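# Move both bobbins from the creel into the crate

## Task

Take the two bobbins off the creel and leave both of them sitting inside the crate, so the creel ends up empty.

## Robot and tools

ROBOT. Two arms: left_arm carries a five-finger left hand, right_arm a five-finger right hand, the left hand being a mirror copy. In the scene frame the origin sits on the table top halfway between the arms' nominal bases, +z is up, +x points out over the table and left_arm is on the +y side. These names do not match image sides. Calibrated bases: left_arm at (+0.013, +0.327, 0) m, quat_wxyz (+1.000, 0, 0, -0.020); right_arm at (-0.067, -0.454, 0) m, quat_wxyz (+1.000, 0, 0, -0.013). A camera stand is behind the arms.

HAND POINT. Each arm is steered by a point 0.05 m in front of the palm and 0.15 m out from the wrist flange. Its +z runs along the straight fingers, +y comes out of the palm, and +x goes across the palm away from the thumb on the right hand (toward the thumb on the left). Straight fingertips reach 0.06 to 0.07 m past the point and lie 0.06 m behind it along -y. A wrist bracket on the little-finger side can strike things. With fingers level the wrist may hang up to 0.11 m (palm down) or 0.23 m (palm up) below the point and reach the table first.

THE 28-NUMBER ROW. Every command is one list of 28 numbers covering both arms, each in [-1, 1], even if one arm is idle: left_arm dx, dy, dz, rx, ry, rz, then left hand thumb_turn, thumb_bend, index, middle, ring, little, force_limit, speed; then the same 14 for right_arm. The six pose numbers are an offset, not a pose: counted from that arm's Hand target as it was when the action or move began, along that arm's own base axes. 1.0 equals 0.6 m or 180 degrees; rx, ry, rz form a single rotation vector, turning about the Hand target position. All zeros means return to or hold the Hand target. The hand numbers are absolute motor targets: -1 open (thumb_turn beside the palm, fingers straight), +1 closed (thumb_turn across in front of the palm, fingers curled). force_limit maps -1 to about 0 N and +1 to 10 N at the fingertip (15 N for the two thumb motors). speed runs from near zero at -1 to full at +0.48 and above. No value means no change: to keep a hand as is, resend the last eight numbers actually sent to it.

TOOLS.
execute_actions(actions, cameras): actions is a list of actions, each a table of up to 15 rows, one row per 1/30 s step; a short table repeats its final row. Every row in an action counts from that action's starting Hand target. cameras lists names, ["all"], or []; images come back by default only when actions is empty.
move(target, speed, blend, stop_force, zero, blocking, cameras): drives each hand point in a straight line to the offset in target (one row or up to 15 rows, all counted from the same starting Hand targets). speed is in m/s, 0.002 to 3.6, default 0.25 (turning limited to twice that in rad/s). blend, in m, rounds corners in a list. stop_force, in N, 3 to 120, ends an arm's path on a push of that size; it is unreliable for light or turning contacts and not allowed with blocking=false. zero (default true) re-zeroes force before the move. Moves cap at 10 s.
wait(seconds 0 to 10), stop() to brake a running move, zoom_image(camera, region [x0,y0,x1,y1] pixels, at most 504 x 504, on one of cam_high, cam_low, cam_left_wrist, cam_right_wrist from the newest images), show_instructions(), zero_wrist_force(arm: left_arm or right_arm), finished_scene(scene: the current scene's number), which ends the scene for good.

RESULTS. Positions (m), quat_wxyz and velocities are in each arm's base frame. Hand target is the last commanded pose after clipping; the hand point may rest short of it, and the next command asks for it again. A move adds a move: line ending in done, off_target, moving, held or fault, plus limits=paced (pose clipped) or limits=held (steps withheld). hand_measured, hand_stopped_by (moving, target, force, stalled, fault) and hand_load_n list six motor values in row order; a lost grip shows as load dropping near 0. Wrist force and torque are in the end effector's axes, zeroed at scene start. Camera sizes: cam_high and cam_low 896x504, wrist cameras 672x504.

GRIPPING. Turn the thumb fully across the palm; thumb plus fingers can enclose objects about 0.035 to 0.065 m thick, or a handle down to 0.025 m. A motor moves only when its target changes by 0.002 or more and locks on reaching target or force_limit. For a gentle grip close at speed -0.94 or lower. To squeeze harder, raise force_limit and send a more closed target than hand_measured; to loosen, send a more open one.

LIMITS AND CAUTIONS. Orientation commands are clipped to within 32 degrees of the measured orientation each step. A contact force near 150 N on an arm, or contact torque reaching 138 N m (shoulder, elbow) or 25.7 N m (wrist joints), stops that arm for 10 s. Arms are stiff: aiming even slightly past a firm contact can fault. Faster moves hit harder. The clearance check may hold back arms that get close, but arms can still touch; pressing the hands together can fail the task. Avoid paths near an arm's own base. Long holding, stretching or pushing heats motors; a MOTOR HOT line warns, and 85 °C brakes the arm for 30 to 60 s. Objects may be nudged by outside pushes. Do not let anything fall off the table, drop parts from height, release moving parts, slam, or push hard; the bobbins must stay in the crate after the robot lets go.

Each tool is called after "Request:" as name([rows], argument=value, ...), one row to a line, values as JSON.

Reference images:

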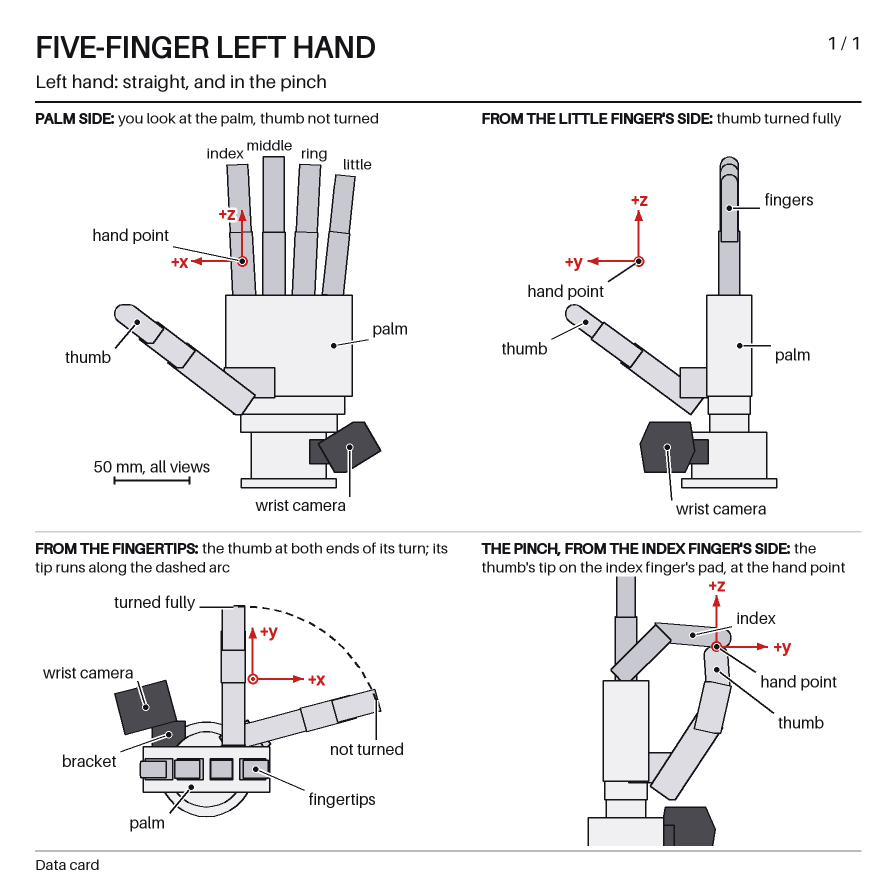

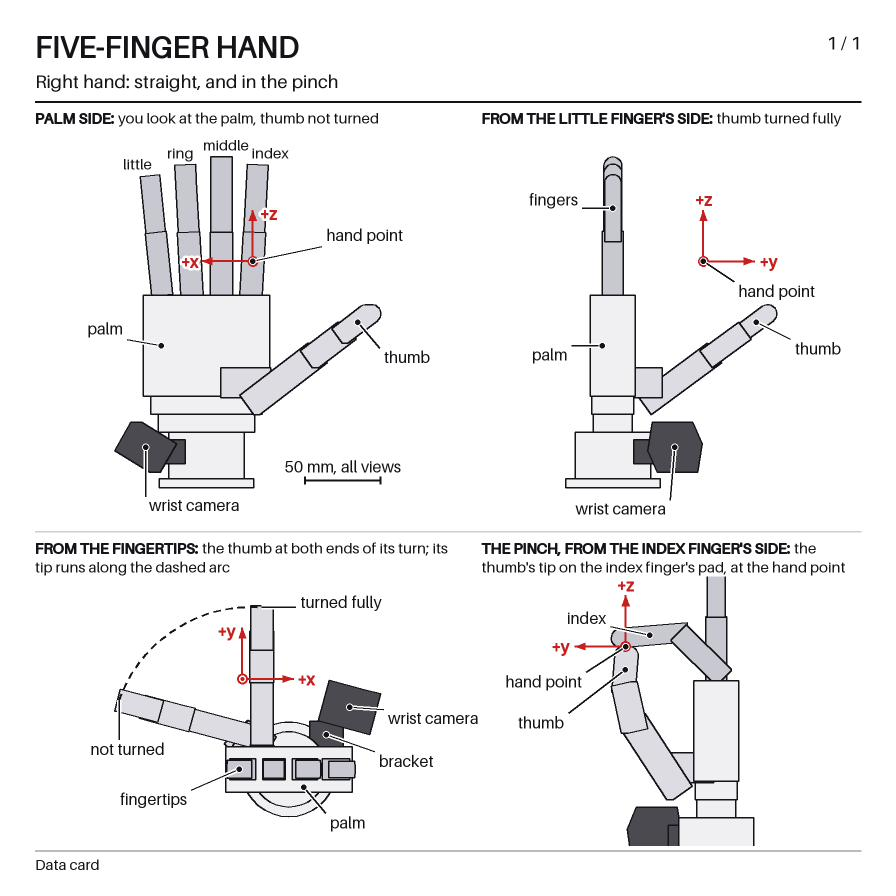

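## Session

Request:
execute_actions(actions=[])

Scene clock: 0.00 s.
left_arm: end_effector_position=(+0.2396, -0.2881, +0.2417) hand_measured=(-1.000, -1.000, -1.000, -1.000, -1.000, -1.000) hand_load_n=(+0.0, +0.0, +0.0, +0.0, +0.0, +0.0) hand_stopped_by=(target, target, target, target, target, target) hand_force_limit=0.00 hand_speed=-0.80 end_effector_quat_wxyz=(-0.034, +0.896, -0.433, +0.091) | right_arm: end_effector_position=(+0.4028, -0.3125, +0.3225) hand_measured=(-1.000, -1.000, -1.000, -1.000, -1.000, -1.000) hand_load_n=(-0.5, +0.0, +0.0, +0.0, +0.0, +0.0) hand_stopped_by=(target, target, target, target, target, target) hand_force_limit=0.00 hand_speed=-0.80 end_effector_quat_wxyz=(+0.363, -0.312, +0.640, -0.601)
Joint positions: left_arm=[2.791 -1.559 -1.781 1.958 -1.62 2.125] | right_arm=[-1.389 -1.924 2.126 -0.183 0.757 -3.065]
Joint velocities: within noise
Joint torques (N m): no reading
Wrist force (N): no reading
Wrist torque (N m): no reading
Wrist force, peak (N): no reading
Hand target: left_arm +0.2396, -0.2881, +0.2417; -0.034, +0.896, -0.433, +0.091 | right_arm +0.4028, -0.3125, +0.3225; +0.363, -0.312, +0.640, -0.601

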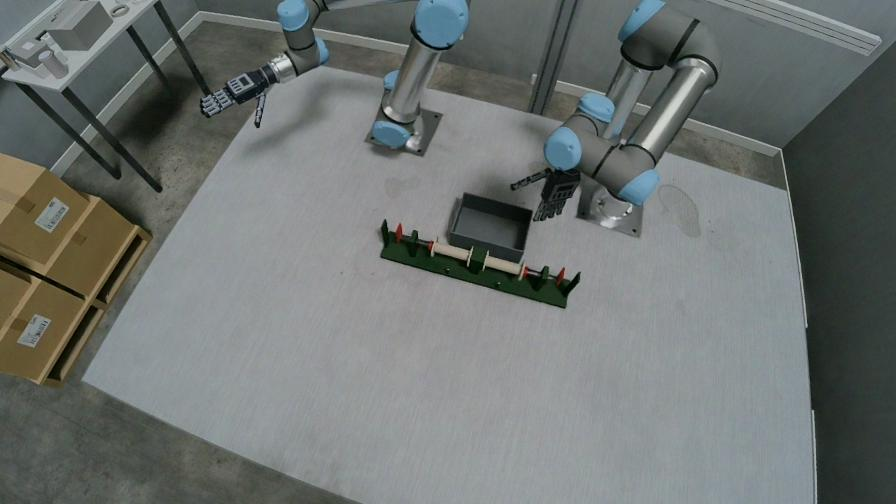

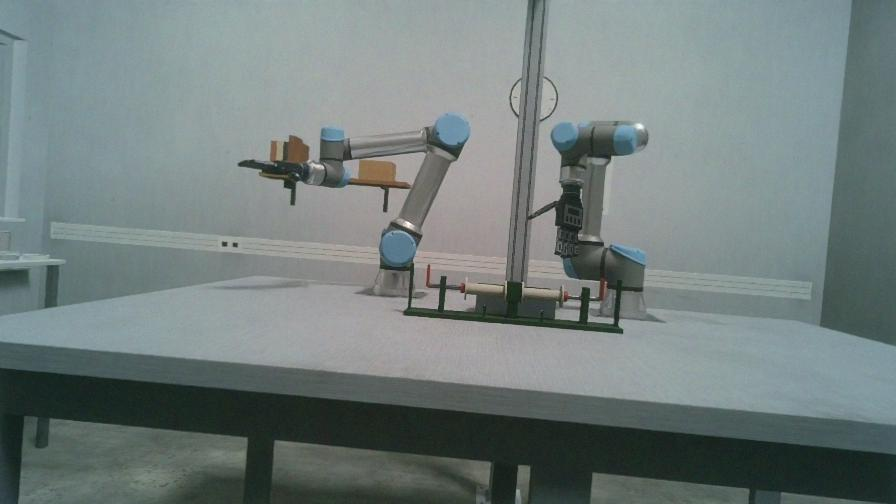

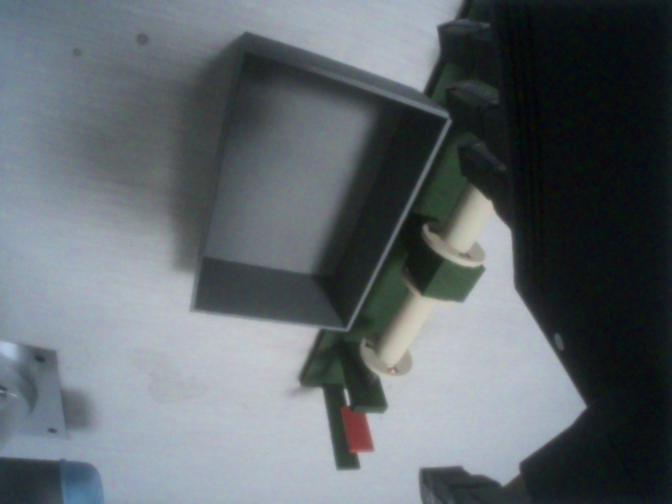

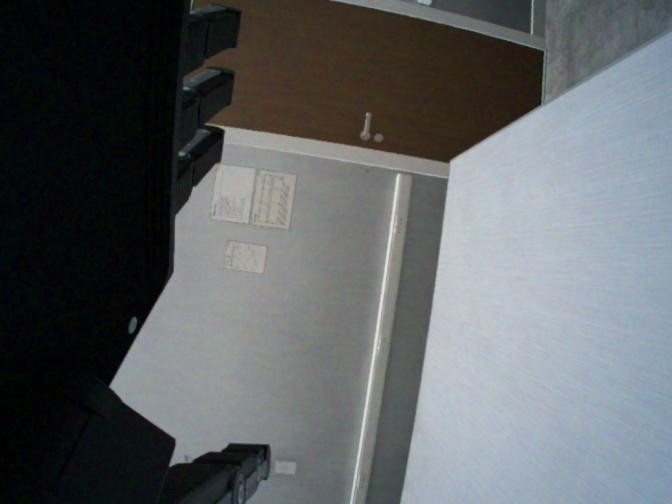

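Request:
zoom_image(camera="cam_high", region=[360, 160, 620, 320])

Request:
zoom_image(camera="cam_low", region=[380, 240, 660, 350])

Request:
zoom_image(camera="cam_left_wrist", region=[170, 0, 520, 504])

Scaled by 1.938 from the camera's 896x504 image, which has a finer 1280x720 frame.

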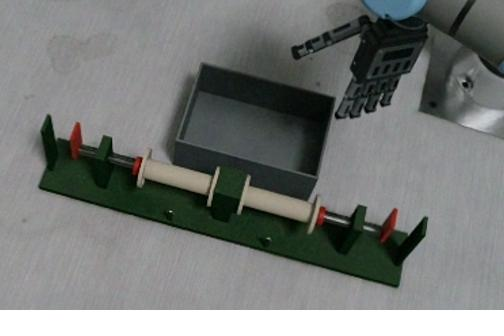

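Scaled by 1.800 from the camera's 896x504 image, which has a finer 1280x720 frame.

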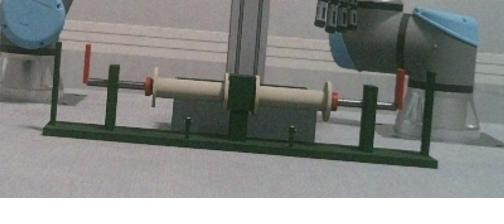

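Scaled by 1.000.

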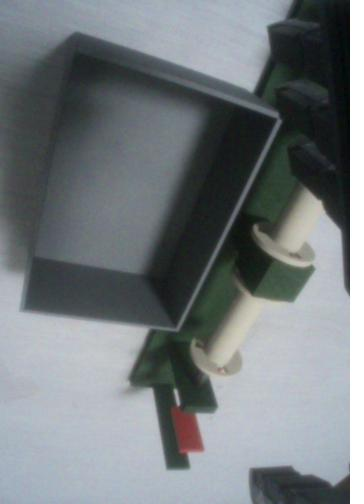

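Request:
move(target=[0.1, 0, 0.25, 0,0,0, -1,-1,-1,-1,-1,-1,0,-0.8, 0,0,0,0,0,0,-1,-1,-1,-1,-1,-1,0,-0.8], cameras=["all"])

Scene clock: 72.73 s.
left_arm: end_effector_position=(+0.2996, -0.2880, +0.3917) hand_measured=(-1.000, -1.000, -1.000, -1.000, -1.000, -1.000) hand_load_n=(+0.0, +0.0, +0.0, +0.0, +0.0, +0.0) hand_stopped_by=(target, target, target, target, target, target) hand_force_limit=0.00 hand_speed=-0.80 end_effector_quat_wxyz=(-0.034, +0.896, -0.433, +0.091) | right_arm: end_effector_position=(+0.4028, -0.3125, +0.3225) hand_measured=(-1.000, -1.000, -1.000, -1.000, -1.000, -1.000) hand_load_n=(+0.0, +0.0, +0.0, +0.0, +0.0, +0.0) hand_stopped_by=(target, target, target, target, target, target) hand_force_limit=0.00 hand_speed=-0.80 end_effector_quat_wxyz=(+0.363, -0.312, +0.640, -0.601)
Joint positions: left_arm=[2.853 -1.673 -1.276 1.57 -1.608 2.186] | right_arm=[-1.389 -1.924 2.126 -0.183 0.757 -3.065]
Joint torques (N m): left_arm=[-9.98 14.75 28.23 -4.05 -1.21 2.07] | right_arm=[-0.58 -7.64 -23.52 -1.06 -0.07 -0.02]
Wrist force (N): left_arm=[-0.1 0.2 -0.5] | right_arm=[-0.3 0.0 -0.1]
Wrist torque (N m): left_arm=[0.10 0.03 -0.08] | right_arm=[0.00 0.06 -0.02]
Wrist force, peak (N): left_arm=[0.1 -0.5 -1.6] | right_arm=[-0.7 -0.1 -0.2]
Hand target: left_arm +0.2996, -0.2881, +0.3917; -0.034, +0.896, -0.433, +0.091 | right_arm +0.4028, -0.3125, +0.3225; +0.363, -0.312, +0.640, -0.601
Off the commanded pose: left_arm 0.000 m, 0 deg | right_arm 0.000 m, 0 deg.
move: done

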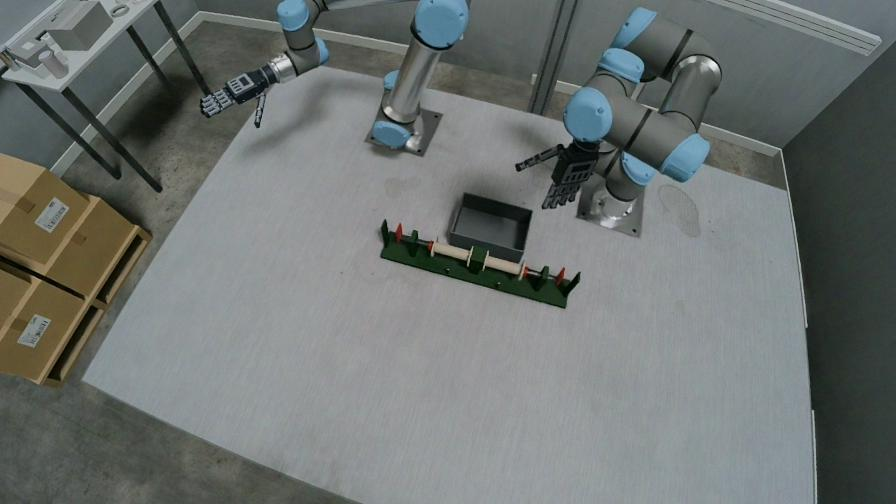

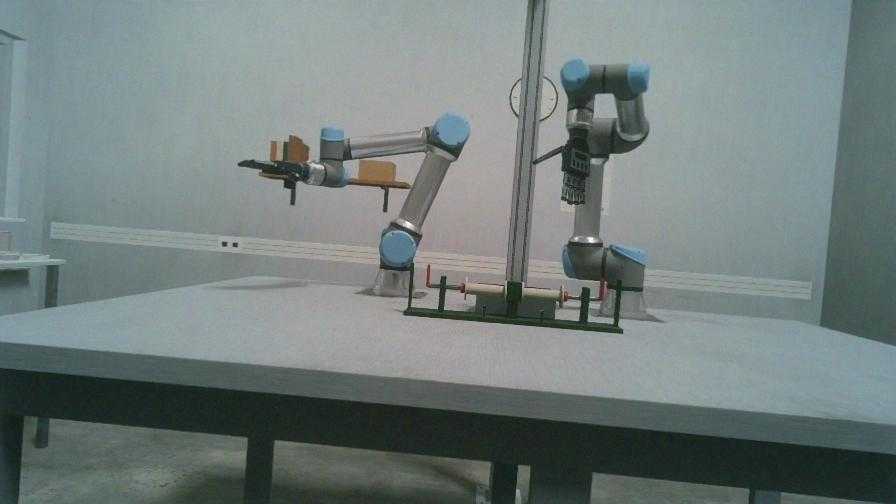

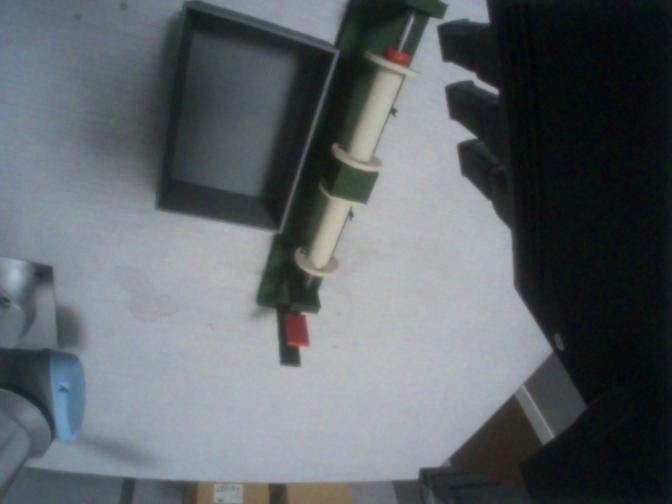

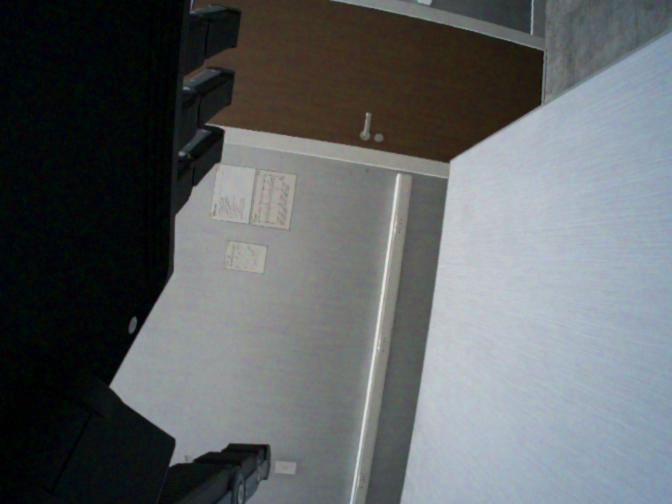

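Request:
zoom_image(camera="cam_high", region=[370, 205, 480, 275])

Request:
zoom_image(camera="cam_high", region=[480, 240, 590, 310])

Request:
zoom_image(camera="cam_low", region=[395, 255, 515, 335])

Request:
zoom_image(camera="cam_low", region=[505, 260, 635, 340])

Request:
zoom_image(camera="cam_left_wrist", region=[230, 0, 470, 380])

Scaled by 4.582 from the camera's 896x504 image, which has a finer 1280x720 frame.

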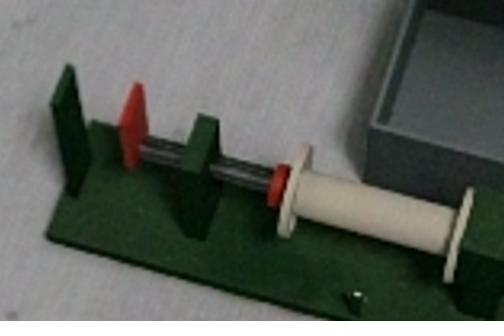

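Scaled by 4.582 from the camera's 896x504 image, which has a finer 1280x720 frame.

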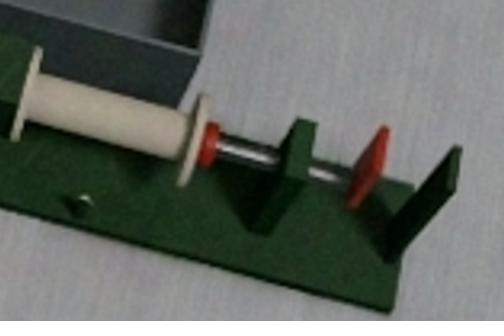

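Scaled by 4.200 from the camera's 896x504 image, which has a finer 1280x720 frame.

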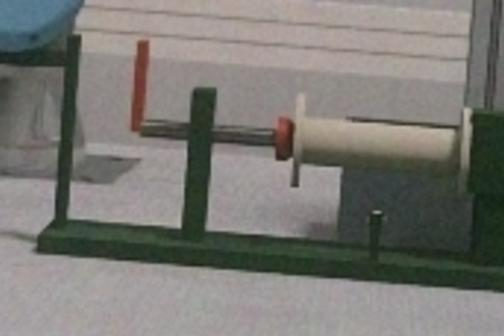

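Scaled by 3.877 from the camera's 896x504 image, which has a finer 1280x720 frame.

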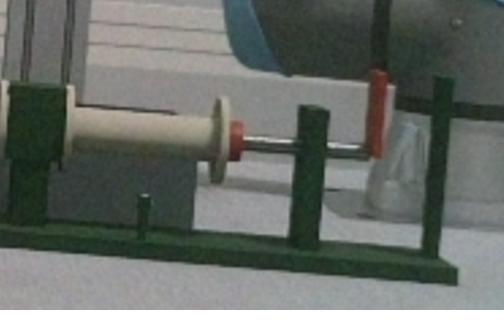

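Scaled by 1.326 from the camera's 672x504 image, which has a finer 960x720 frame.

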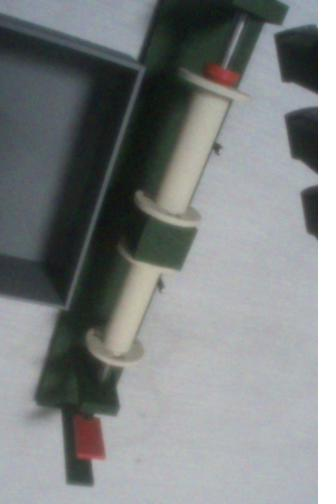

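Request:
move(target=[0.05, -0.1, 0.0, 0.0262,0.0574,-0.2127, -1,-1,-1,-1,-1,-1,0,-0.8, 0,0,0,0,0,0,-1,-1,-1,-1,-1,-1,0,-0.8], cameras=["all"])

Scene clock: 216.00 s.
left_arm: end_effector_position=(+0.3296, -0.3480, +0.3917) hand_measured=(-1.000, -1.000, -1.000, -1.000, -1.000, -1.000) hand_load_n=(+0.0, +0.0, +0.0, +0.0, +0.0, +0.0) hand_stopped_by=(target, target, target, target, target, target) hand_force_limit=0.00 hand_speed=-0.80 end_effector_quat_wxyz=(+0.000, +0.707, -0.707, +0.000) | right_arm: end_effector_position=(+0.4028, -0.3125, +0.3225) hand_measured=(-1.000, -1.000, -1.000, -1.000, -1.000, -1.000) hand_load_n=(+0.0, +0.5, +0.0, +0.0, +0.0, +0.0) hand_stopped_by=(target, target, target, target, target, target) hand_force_limit=0.00 hand_speed=-0.80 end_effector_quat_wxyz=(+0.363, -0.312, +0.640, -0.601)
Joint positions: left_arm=[2.727 -2.08 -0.782 1.291 -1.57 2.727] | right_arm=[-1.389 -1.924 2.126 -0.183 0.757 -3.065]
Joint torques (N m): left_arm=[-10.41 29.98 28.41 -4.44 -1.05 2] | right_arm=[-2.42 -7.98 -24.7 -1.06 0.09 -0.07]
Wrist force (N): left_arm=[0.2 -0.1 -0.6] | right_arm=[-0.3 0.0 -0.3]
Wrist torque (N m): left_arm=[0.02 0.00 -0.04] | right_arm=[0.02 0.06 -0.02]
Wrist force, peak (N): left_arm=[0.1 0.3 -1.0] | right_arm=[-0.4 0.5 0.2]
Hand target: left_arm +0.3296, -0.3481, +0.3917; +0.000, +0.707, -0.707, +0.000 | right_arm +0.4028, -0.3125, +0.3225; +0.363, -0.312, +0.640, -0.601
Off the commanded pose: left_arm 0.000 m, 0 deg | right_arm 0.000 m, 0 deg.
move: done

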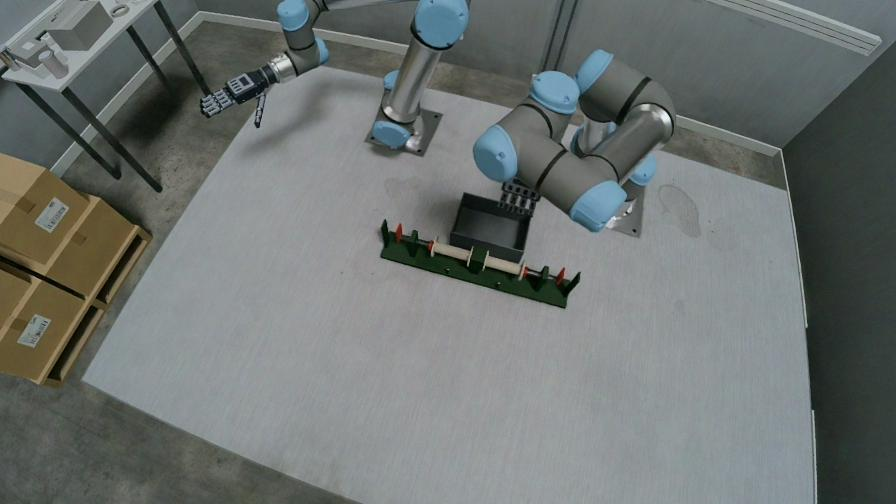

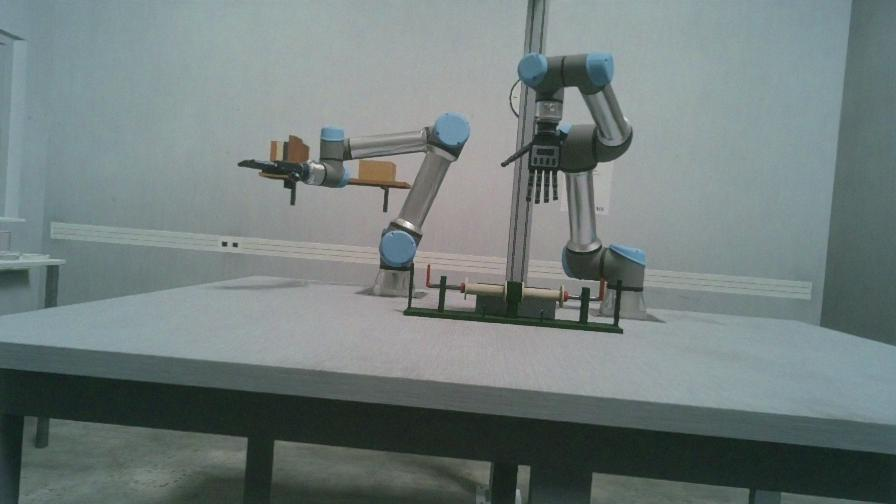

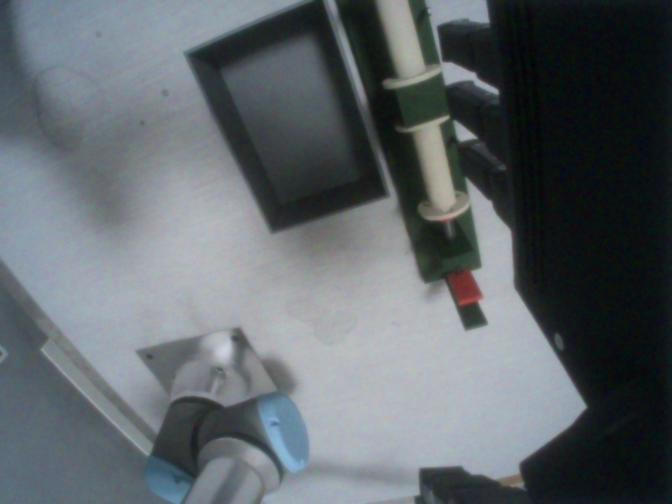

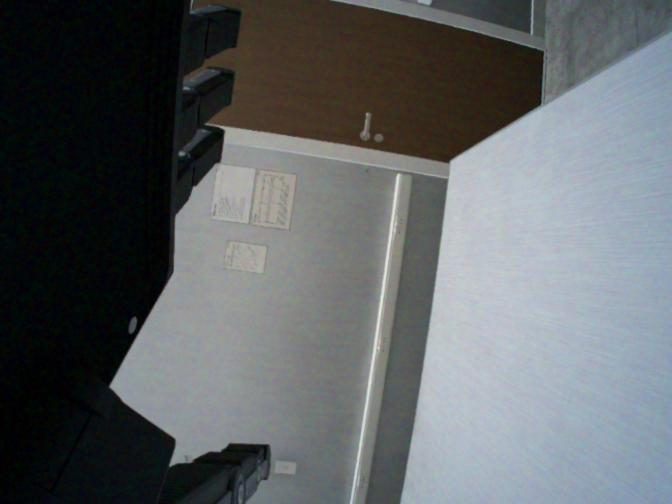

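Request:
move(target=[0, 0, -0.2, 0,0,0, -1,-1,-1,-1,-1,-1,0,-0.8, 0,0,0,0,0,0,-1,-1,-1,-1,-1,-1,0,-0.8], cameras=["cam_left_wrist"])

Request:
move(target=[0.15, 0, 0, 0,0,0, -1,-1,-1,-1,-1,-1,0,-0.8, 0,0,0,0,0,0,-1,-1,-1,-1,-1,-1,0,-0.8], cameras=["all"])

Scene clock: 226.00 s.
left_arm: end_effector_position=(+0.3296, -0.3481, +0.2718) hand_measured=(-1.000, -1.000, -1.000, -1.000, -1.000, -1.000) hand_load_n=(+0.0, +0.0, +0.0, +0.0, +0.0, +0.0) hand_stopped_by=(target, target, target, target, target, target) hand_force_limit=0.00 hand_speed=-0.80 end_effector_quat_wxyz=(+0.000, +0.707, -0.707, +0.000) end_effector_velocity=(-0.001, +0.000, -0.002) end_effector_angular_velocity=(+0.001, +0.002, +0.000) | right_arm: end_effector_position=(+0.4028, -0.3125, +0.3225) hand_measured=(-1.000, -1.000, -1.000, -1.000, -1.000, -1.000) hand_load_n=(-0.5, +0.0, +0.0, +0.0, +0.0, +0.0) hand_stopped_by=(target, target, target, target, target, target) hand_force_limit=0.00 hand_speed=-0.80 end_effector_quat_wxyz=(+0.363, -0.312, +0.640, -0.601)
Joint positions: left_arm=[2.727 -2.041 -1.151 1.621 -1.57 2.727] | right_arm=[-1.389 -1.924 2.126 -0.183 0.757 -3.065]
Joint velocities: left_arm=[0 0 -0.005 0.003 0 0] | right_arm=[within noise]
Joint torques (N m): left_arm=[9.41 47.66 4.63 -0.41 1.17 2.22] | right_arm=[-1.25 -6.71 -25.97 -0.91 -0.03 -0.19]
Wrist force (N): left_arm=[0.1 0.3 -0.9] | right_arm=[-0.3 0.0 -0.1]
Wrist torque (N m): left_arm=[0.09 -0.01 -0.06] | right_arm=[0.00 0.05 -0.01]
Wrist force, peak (N): left_arm=[-0.1 -0.2 -1.8] | right_arm=[-0.7 0.0 -0.3]
Hand target: left_arm +0.3296, -0.3481, +0.2717; +0.000, +0.707, -0.707, +0.000 | right_arm +0.4028, -0.3125, +0.3225; +0.363, -0.312, +0.640, -0.601
Off the commanded pose: left_arm 0.000 m, 0 deg | right_arm 0.000 m, 0 deg.
move: done
Images, in order (width x height): cam_left_wrist 672x504.

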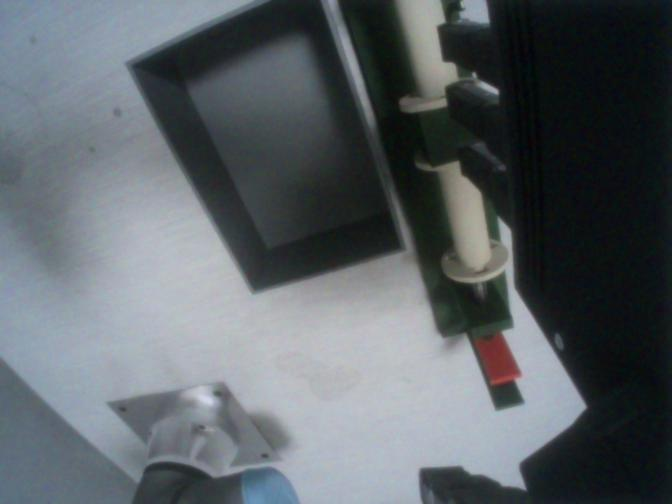

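Scene clock: 227.20 s.
left_arm: end_effector_position=(+0.4195, -0.3480, +0.2717) hand_measured=(-1.000, -1.000, -1.000, -1.000, -1.000, -1.000) hand_load_n=(+0.0, +0.0, +0.0, +0.0, +0.0, +0.0) hand_stopped_by=(target, target, target, target, target, target) hand_force_limit=0.00 hand_speed=-0.80 end_effector_quat_wxyz=(+0.000, +0.707, -0.707, +0.000) | right_arm: end_effector_position=(+0.4028, -0.3125, +0.3225) hand_measured=(-1.000, -1.000, -1.000, -1.000, -1.000, -1.000) hand_load_n=(-0.5, +0.0, +0.0, +0.0, +0.0, +0.0) hand_stopped_by=(target, target, target, target, target, target) hand_force_limit=0.00 hand_speed=-0.80 end_effector_quat_wxyz=(+0.363, -0.312, +0.640, -0.601)
Joint positions: left_arm=[2.792 -2.253 -0.813 1.496 -1.57 2.791] | right_arm=[-1.389 -1.924 2.126 -0.183 0.757 -3.065]
Joint torques (N m): left_arm=[10.24 37.34 27.86 -4.52 -1.21 2.2] | right_arm=[-1.38 -7.05 -25.63 -0.91 -0.23 -0.14]
Wrist force (N): left_arm=[0.0 0.1 -0.6] | right_arm=[-0.4 0.0 -0.1]
Wrist torque (N m): left_arm=[0.05 -0.01 -0.11] | right_arm=[-0.01 0.05 -0.03]
Wrist force, peak (N): left_arm=[0.2 1.6 -1.1] | right_arm=[-0.8 -0.2 0.0]
Hand target: left_arm +0.4196, -0.3481, +0.2717; +0.000, +0.707, -0.707, +0.000 | right_arm +0.4028, -0.3125, +0.3225; +0.363, -0.312, +0.640, -0.601
Off the commanded pose: left_arm 0.000 m, 0 deg | right_arm 0.000 m, 0 deg.
move: done

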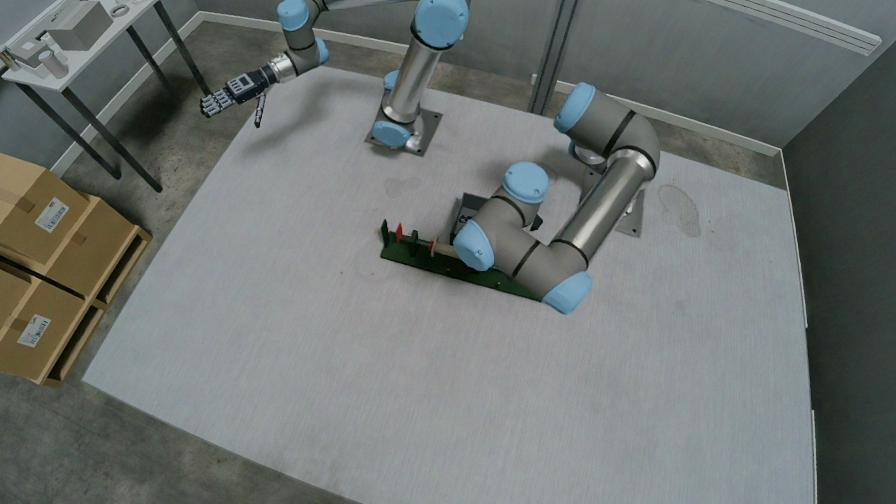

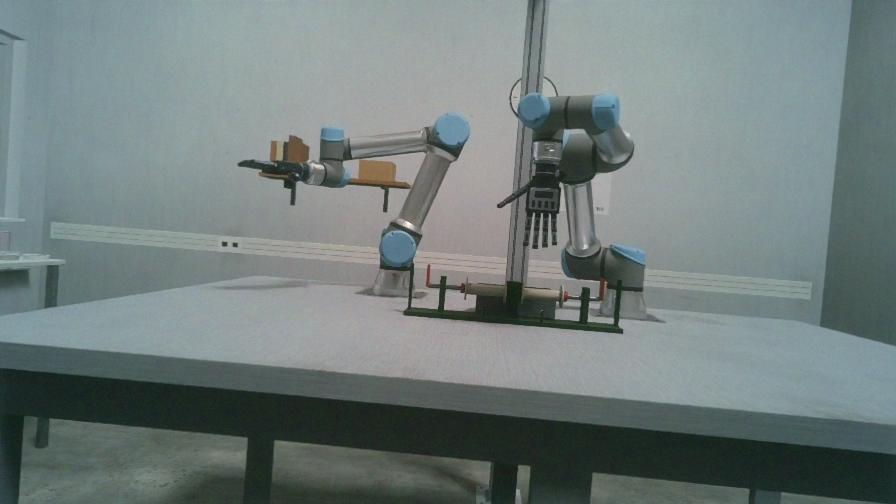

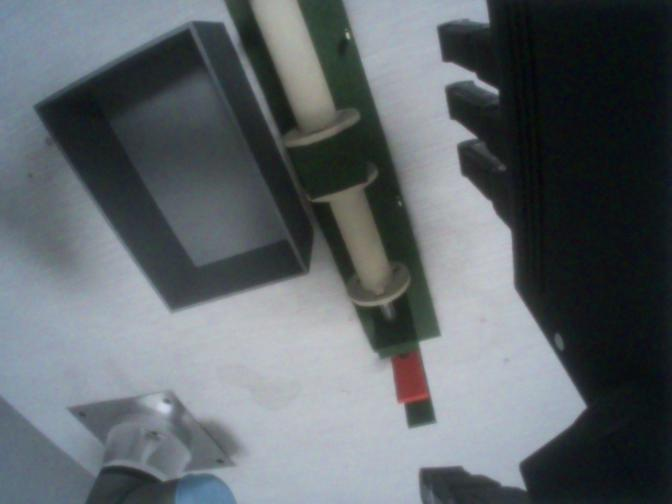

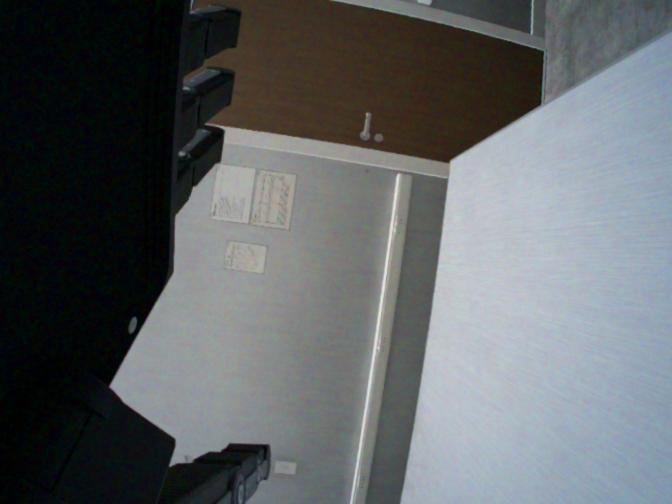

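Request:
move(target=[0, 0, 0, 0,0,0, -1,-1,-1,-1,-1,-1,0,-0.8, 0.05,0.1,0.15,-0.305,0.505,0.538,-1,-1,-1,-1,-1,-1,0,-0.8], cameras=["all"], speed=0.4)

Scene clock: 338.10 s.
left_arm: end_effector_position=(+0.4196, -0.3481, +0.2717) hand_measured=(-1.000, -1.000, -1.000, -1.000, -1.000, -1.000) hand_load_n=(+0.5, +0.0, +0.0, +0.0, +0.0, +0.0) hand_stopped_by=(target, target, target, target, target, target) hand_force_limit=0.00 hand_speed=-0.80 end_effector_quat_wxyz=(+0.000, +0.707, -0.707, +0.000) | right_arm: end_effector_position=(+0.4328, -0.2525, +0.4125) hand_measured=(-1.000, -1.000, -1.000, -1.000, -1.000, -1.000) hand_load_n=(+0.0, +0.0, +0.0, +0.0, +0.0, +0.0) hand_stopped_by=(target, target, target, target, target, target) hand_force_limit=0.00 hand_speed=-0.80 end_effector_quat_wxyz=(+0.000, +1.000, +0.000, +0.000)
Joint positions: left_arm=[2.792 -2.253 -0.813 1.496 -1.57 2.791] | right_arm=[-0.662 -1.041 0.693 1.919 1.57 -5.375]
Joint torques (N m): left_arm=[4.3 36.92 27.82 -4.59 -1.21 1.92] | right_arm=[8.03 -32.68 -28.76 3.83 1.67 -2.16]
Wrist force (N): left_arm=[0.2 0.1 -0.8] | right_arm=[-0.6 -0.1 2.3]
Wrist torque (N m): left_arm=[0.07 -0.04 -0.10] | right_arm=[-0.15 0.06 0.05]
Wrist force, peak (N): left_arm=[-0.1 0.2 -1.0] | right_arm=[-1.5 -0.5 2.3]
Hand target: left_arm +0.4196, -0.3481, +0.2717; +0.000, +0.707, -0.707, +0.000 | right_arm +0.4328, -0.2525, +0.4125; +0.000, +1.000, +0.000, +0.000
Off the commanded pose: left_arm 0.000 m, 0 deg | right_arm 0.000 m, 0 deg.
move: done

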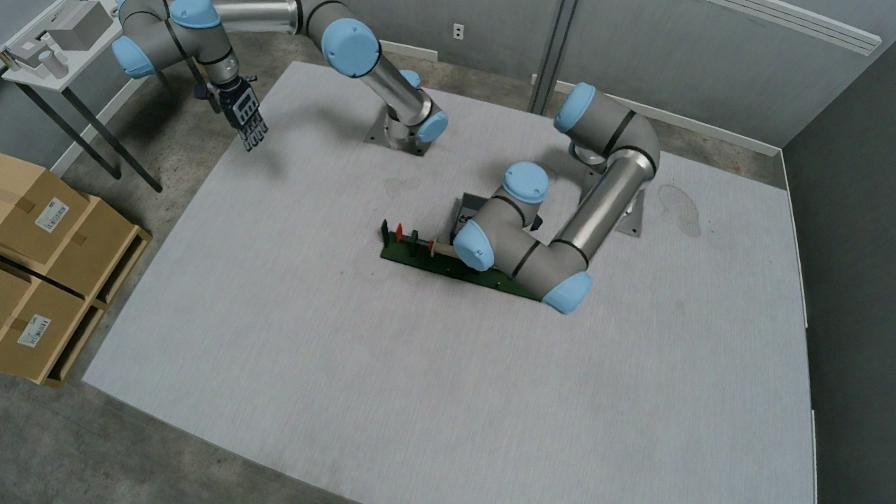

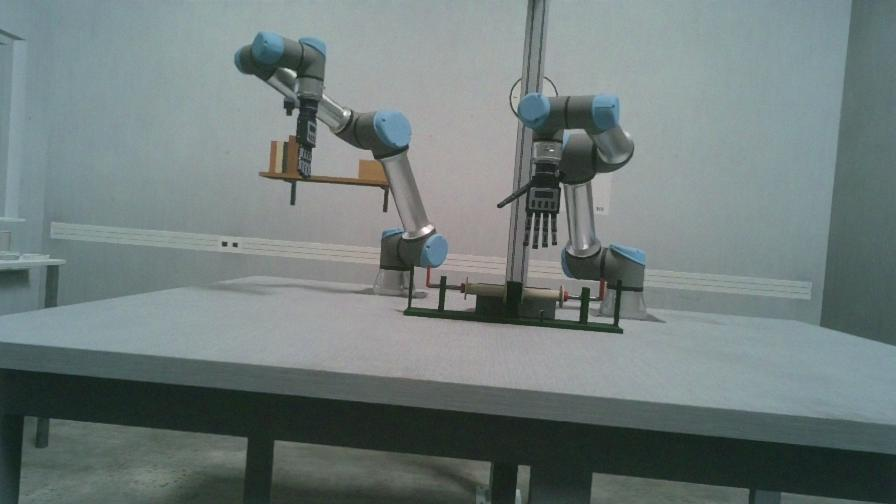

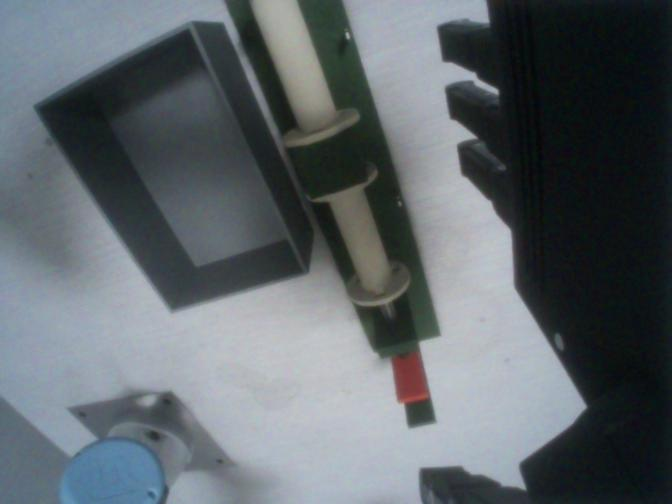

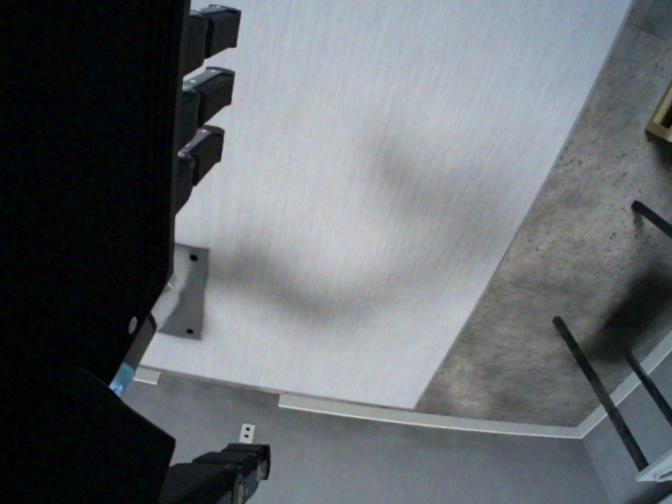

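Request:
zoom_image(camera="cam_low", region=[400, 180, 640, 340])

Scaled by 2.100 from the camera's 896x504 image, which has a finer 1280x720 frame.

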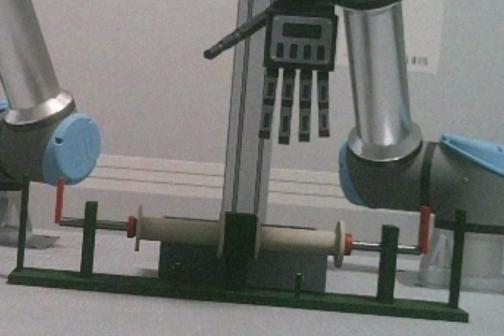

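Request:
move(target=[-0.075, -0.2117, -0.086, 0,0,0, 1,-1,-1,-1,-1,-1,0,0, 0,0,0,0,0,0,-1,-1,-1,-1,-1,-1,0,-0.8], cameras=["all"])

Request:
zoom_image(camera="cam_low", region=[400, 180, 640, 340])

Request:
zoom_image(camera="cam_high", region=[360, 180, 620, 320])

Scene clock: 401.40 s.
left_arm: end_effector_position=(+0.3746, -0.4750, +0.2201) hand_measured=(+1.000, -1.000, -1.000, -1.000, -1.000, -1.000) hand_load_n=(+0.0, +0.0, +0.0, +0.0, +0.0, +0.0) hand_stopped_by=(target, target, target, target, target, target) hand_force_limit=0.00 hand_speed=0.00 end_effector_quat_wxyz=(+0.000, +0.707, -0.707, +0.000) | right_arm: end_effector_position=(+0.4328, -0.2525, +0.4125) hand_measured=(-1.000, -1.000, -1.000, -1.000, -1.000, -1.000) hand_load_n=(+0.0, +0.0, +0.0, +0.0, -0.5, +0.0) hand_stopped_by=(target, target, target, target, target, target) hand_force_limit=0.00 hand_speed=-0.80 end_effector_quat_wxyz=(+0.000, +1.000, +0.000, +0.000)
Joint positions: left_arm=[2.562 -2.406 -0.678 1.513 -1.57 2.562] | right_arm=[-0.662 -1.041 0.693 1.919 1.571 -5.375]
Joint torques (N m): left_arm=[-10.94 42.54 28.22 -4.57 -1.04 -2.11] | right_arm=[8.07 -32.45 -29.96 3.79 1.8 -1.74]
Wrist force (N): left_arm=[-0.2 0.2 -0.1] | right_arm=[-0.7 -0.6 2.2]
Wrist torque (N m): left_arm=[0.12 0.06 0.04] | right_arm=[-0.22 0.07 0.03]
Wrist force, peak (N): left_arm=[-1.3 -0.2 -1.2] | right_arm=[-0.9 0.0 2.5]
Hand target: left_arm +0.3746, -0.4751, +0.2201; +0.000, +0.707, -0.707, +0.000 | right_arm +0.4328, -0.2525, +0.4125; +0.000, +1.000, +0.000, +0.000
Off the commanded pose: left_arm 0.000 m, 0 deg | right_arm 0.000 m, 0 deg.
move: done

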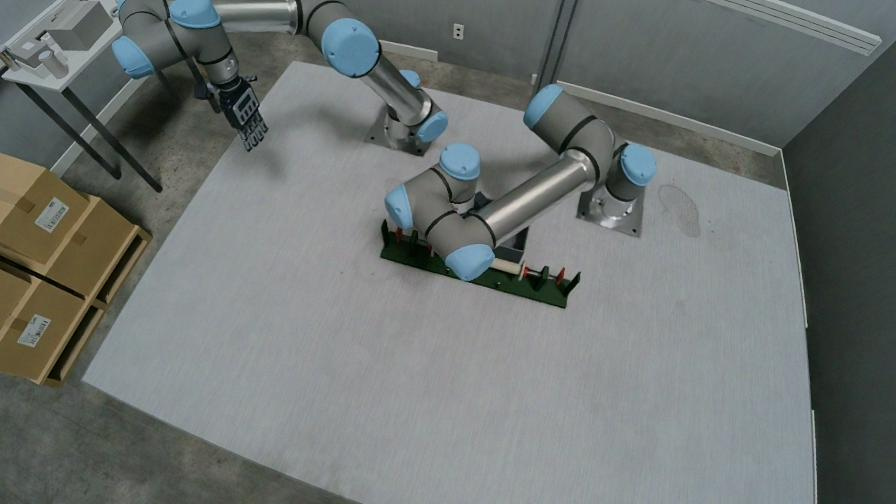

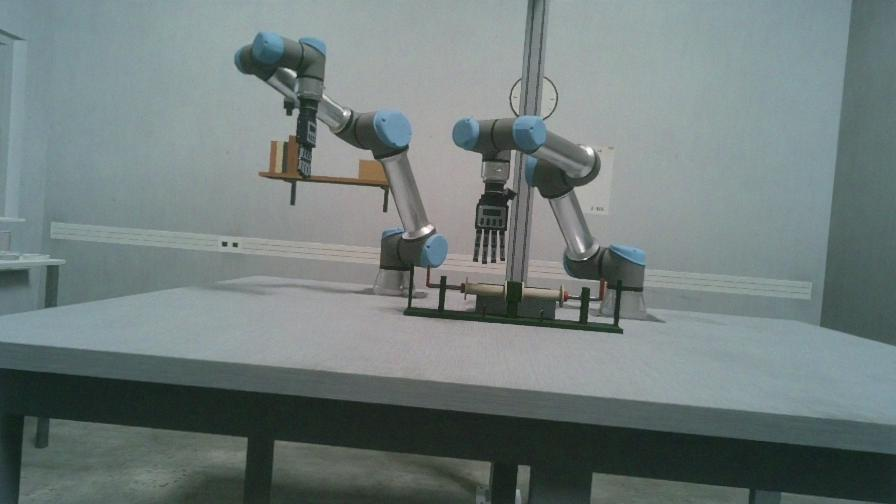

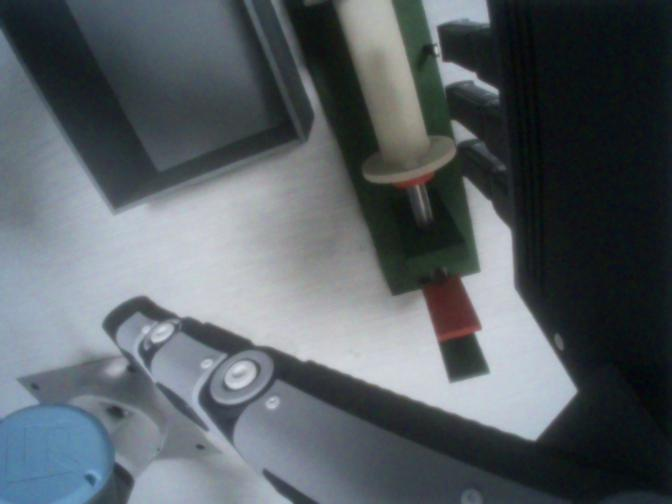

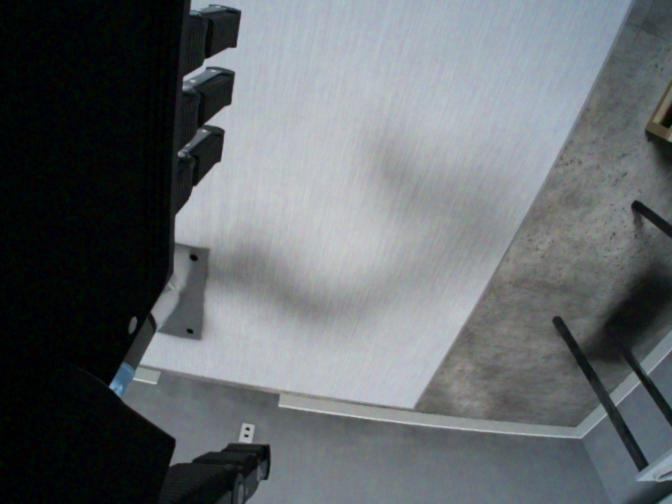

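Scaled by 2.100 from the camera's 896x504 image, which has a finer 1280x720 frame.

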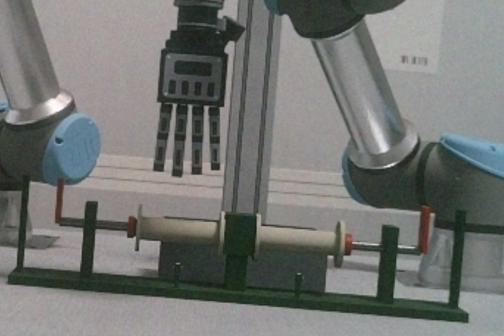

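Scaled by 1.938 from the camera's 896x504 image, which has a finer 1280x720 frame.

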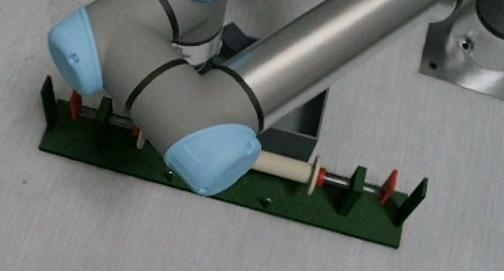

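Request:
zoom_image(camera="cam_left_wrist", region=[280, 0, 520, 300])

Scaled by 1.680 from the camera's 672x504 image, which has a finer 960x720 frame.

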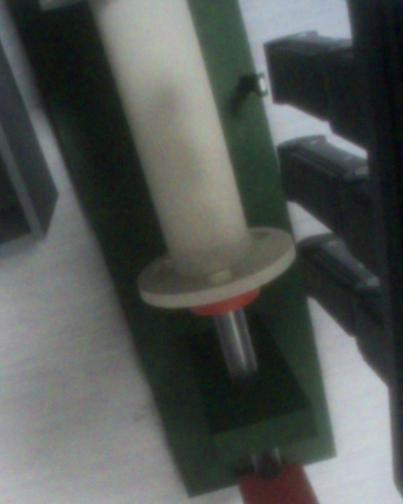

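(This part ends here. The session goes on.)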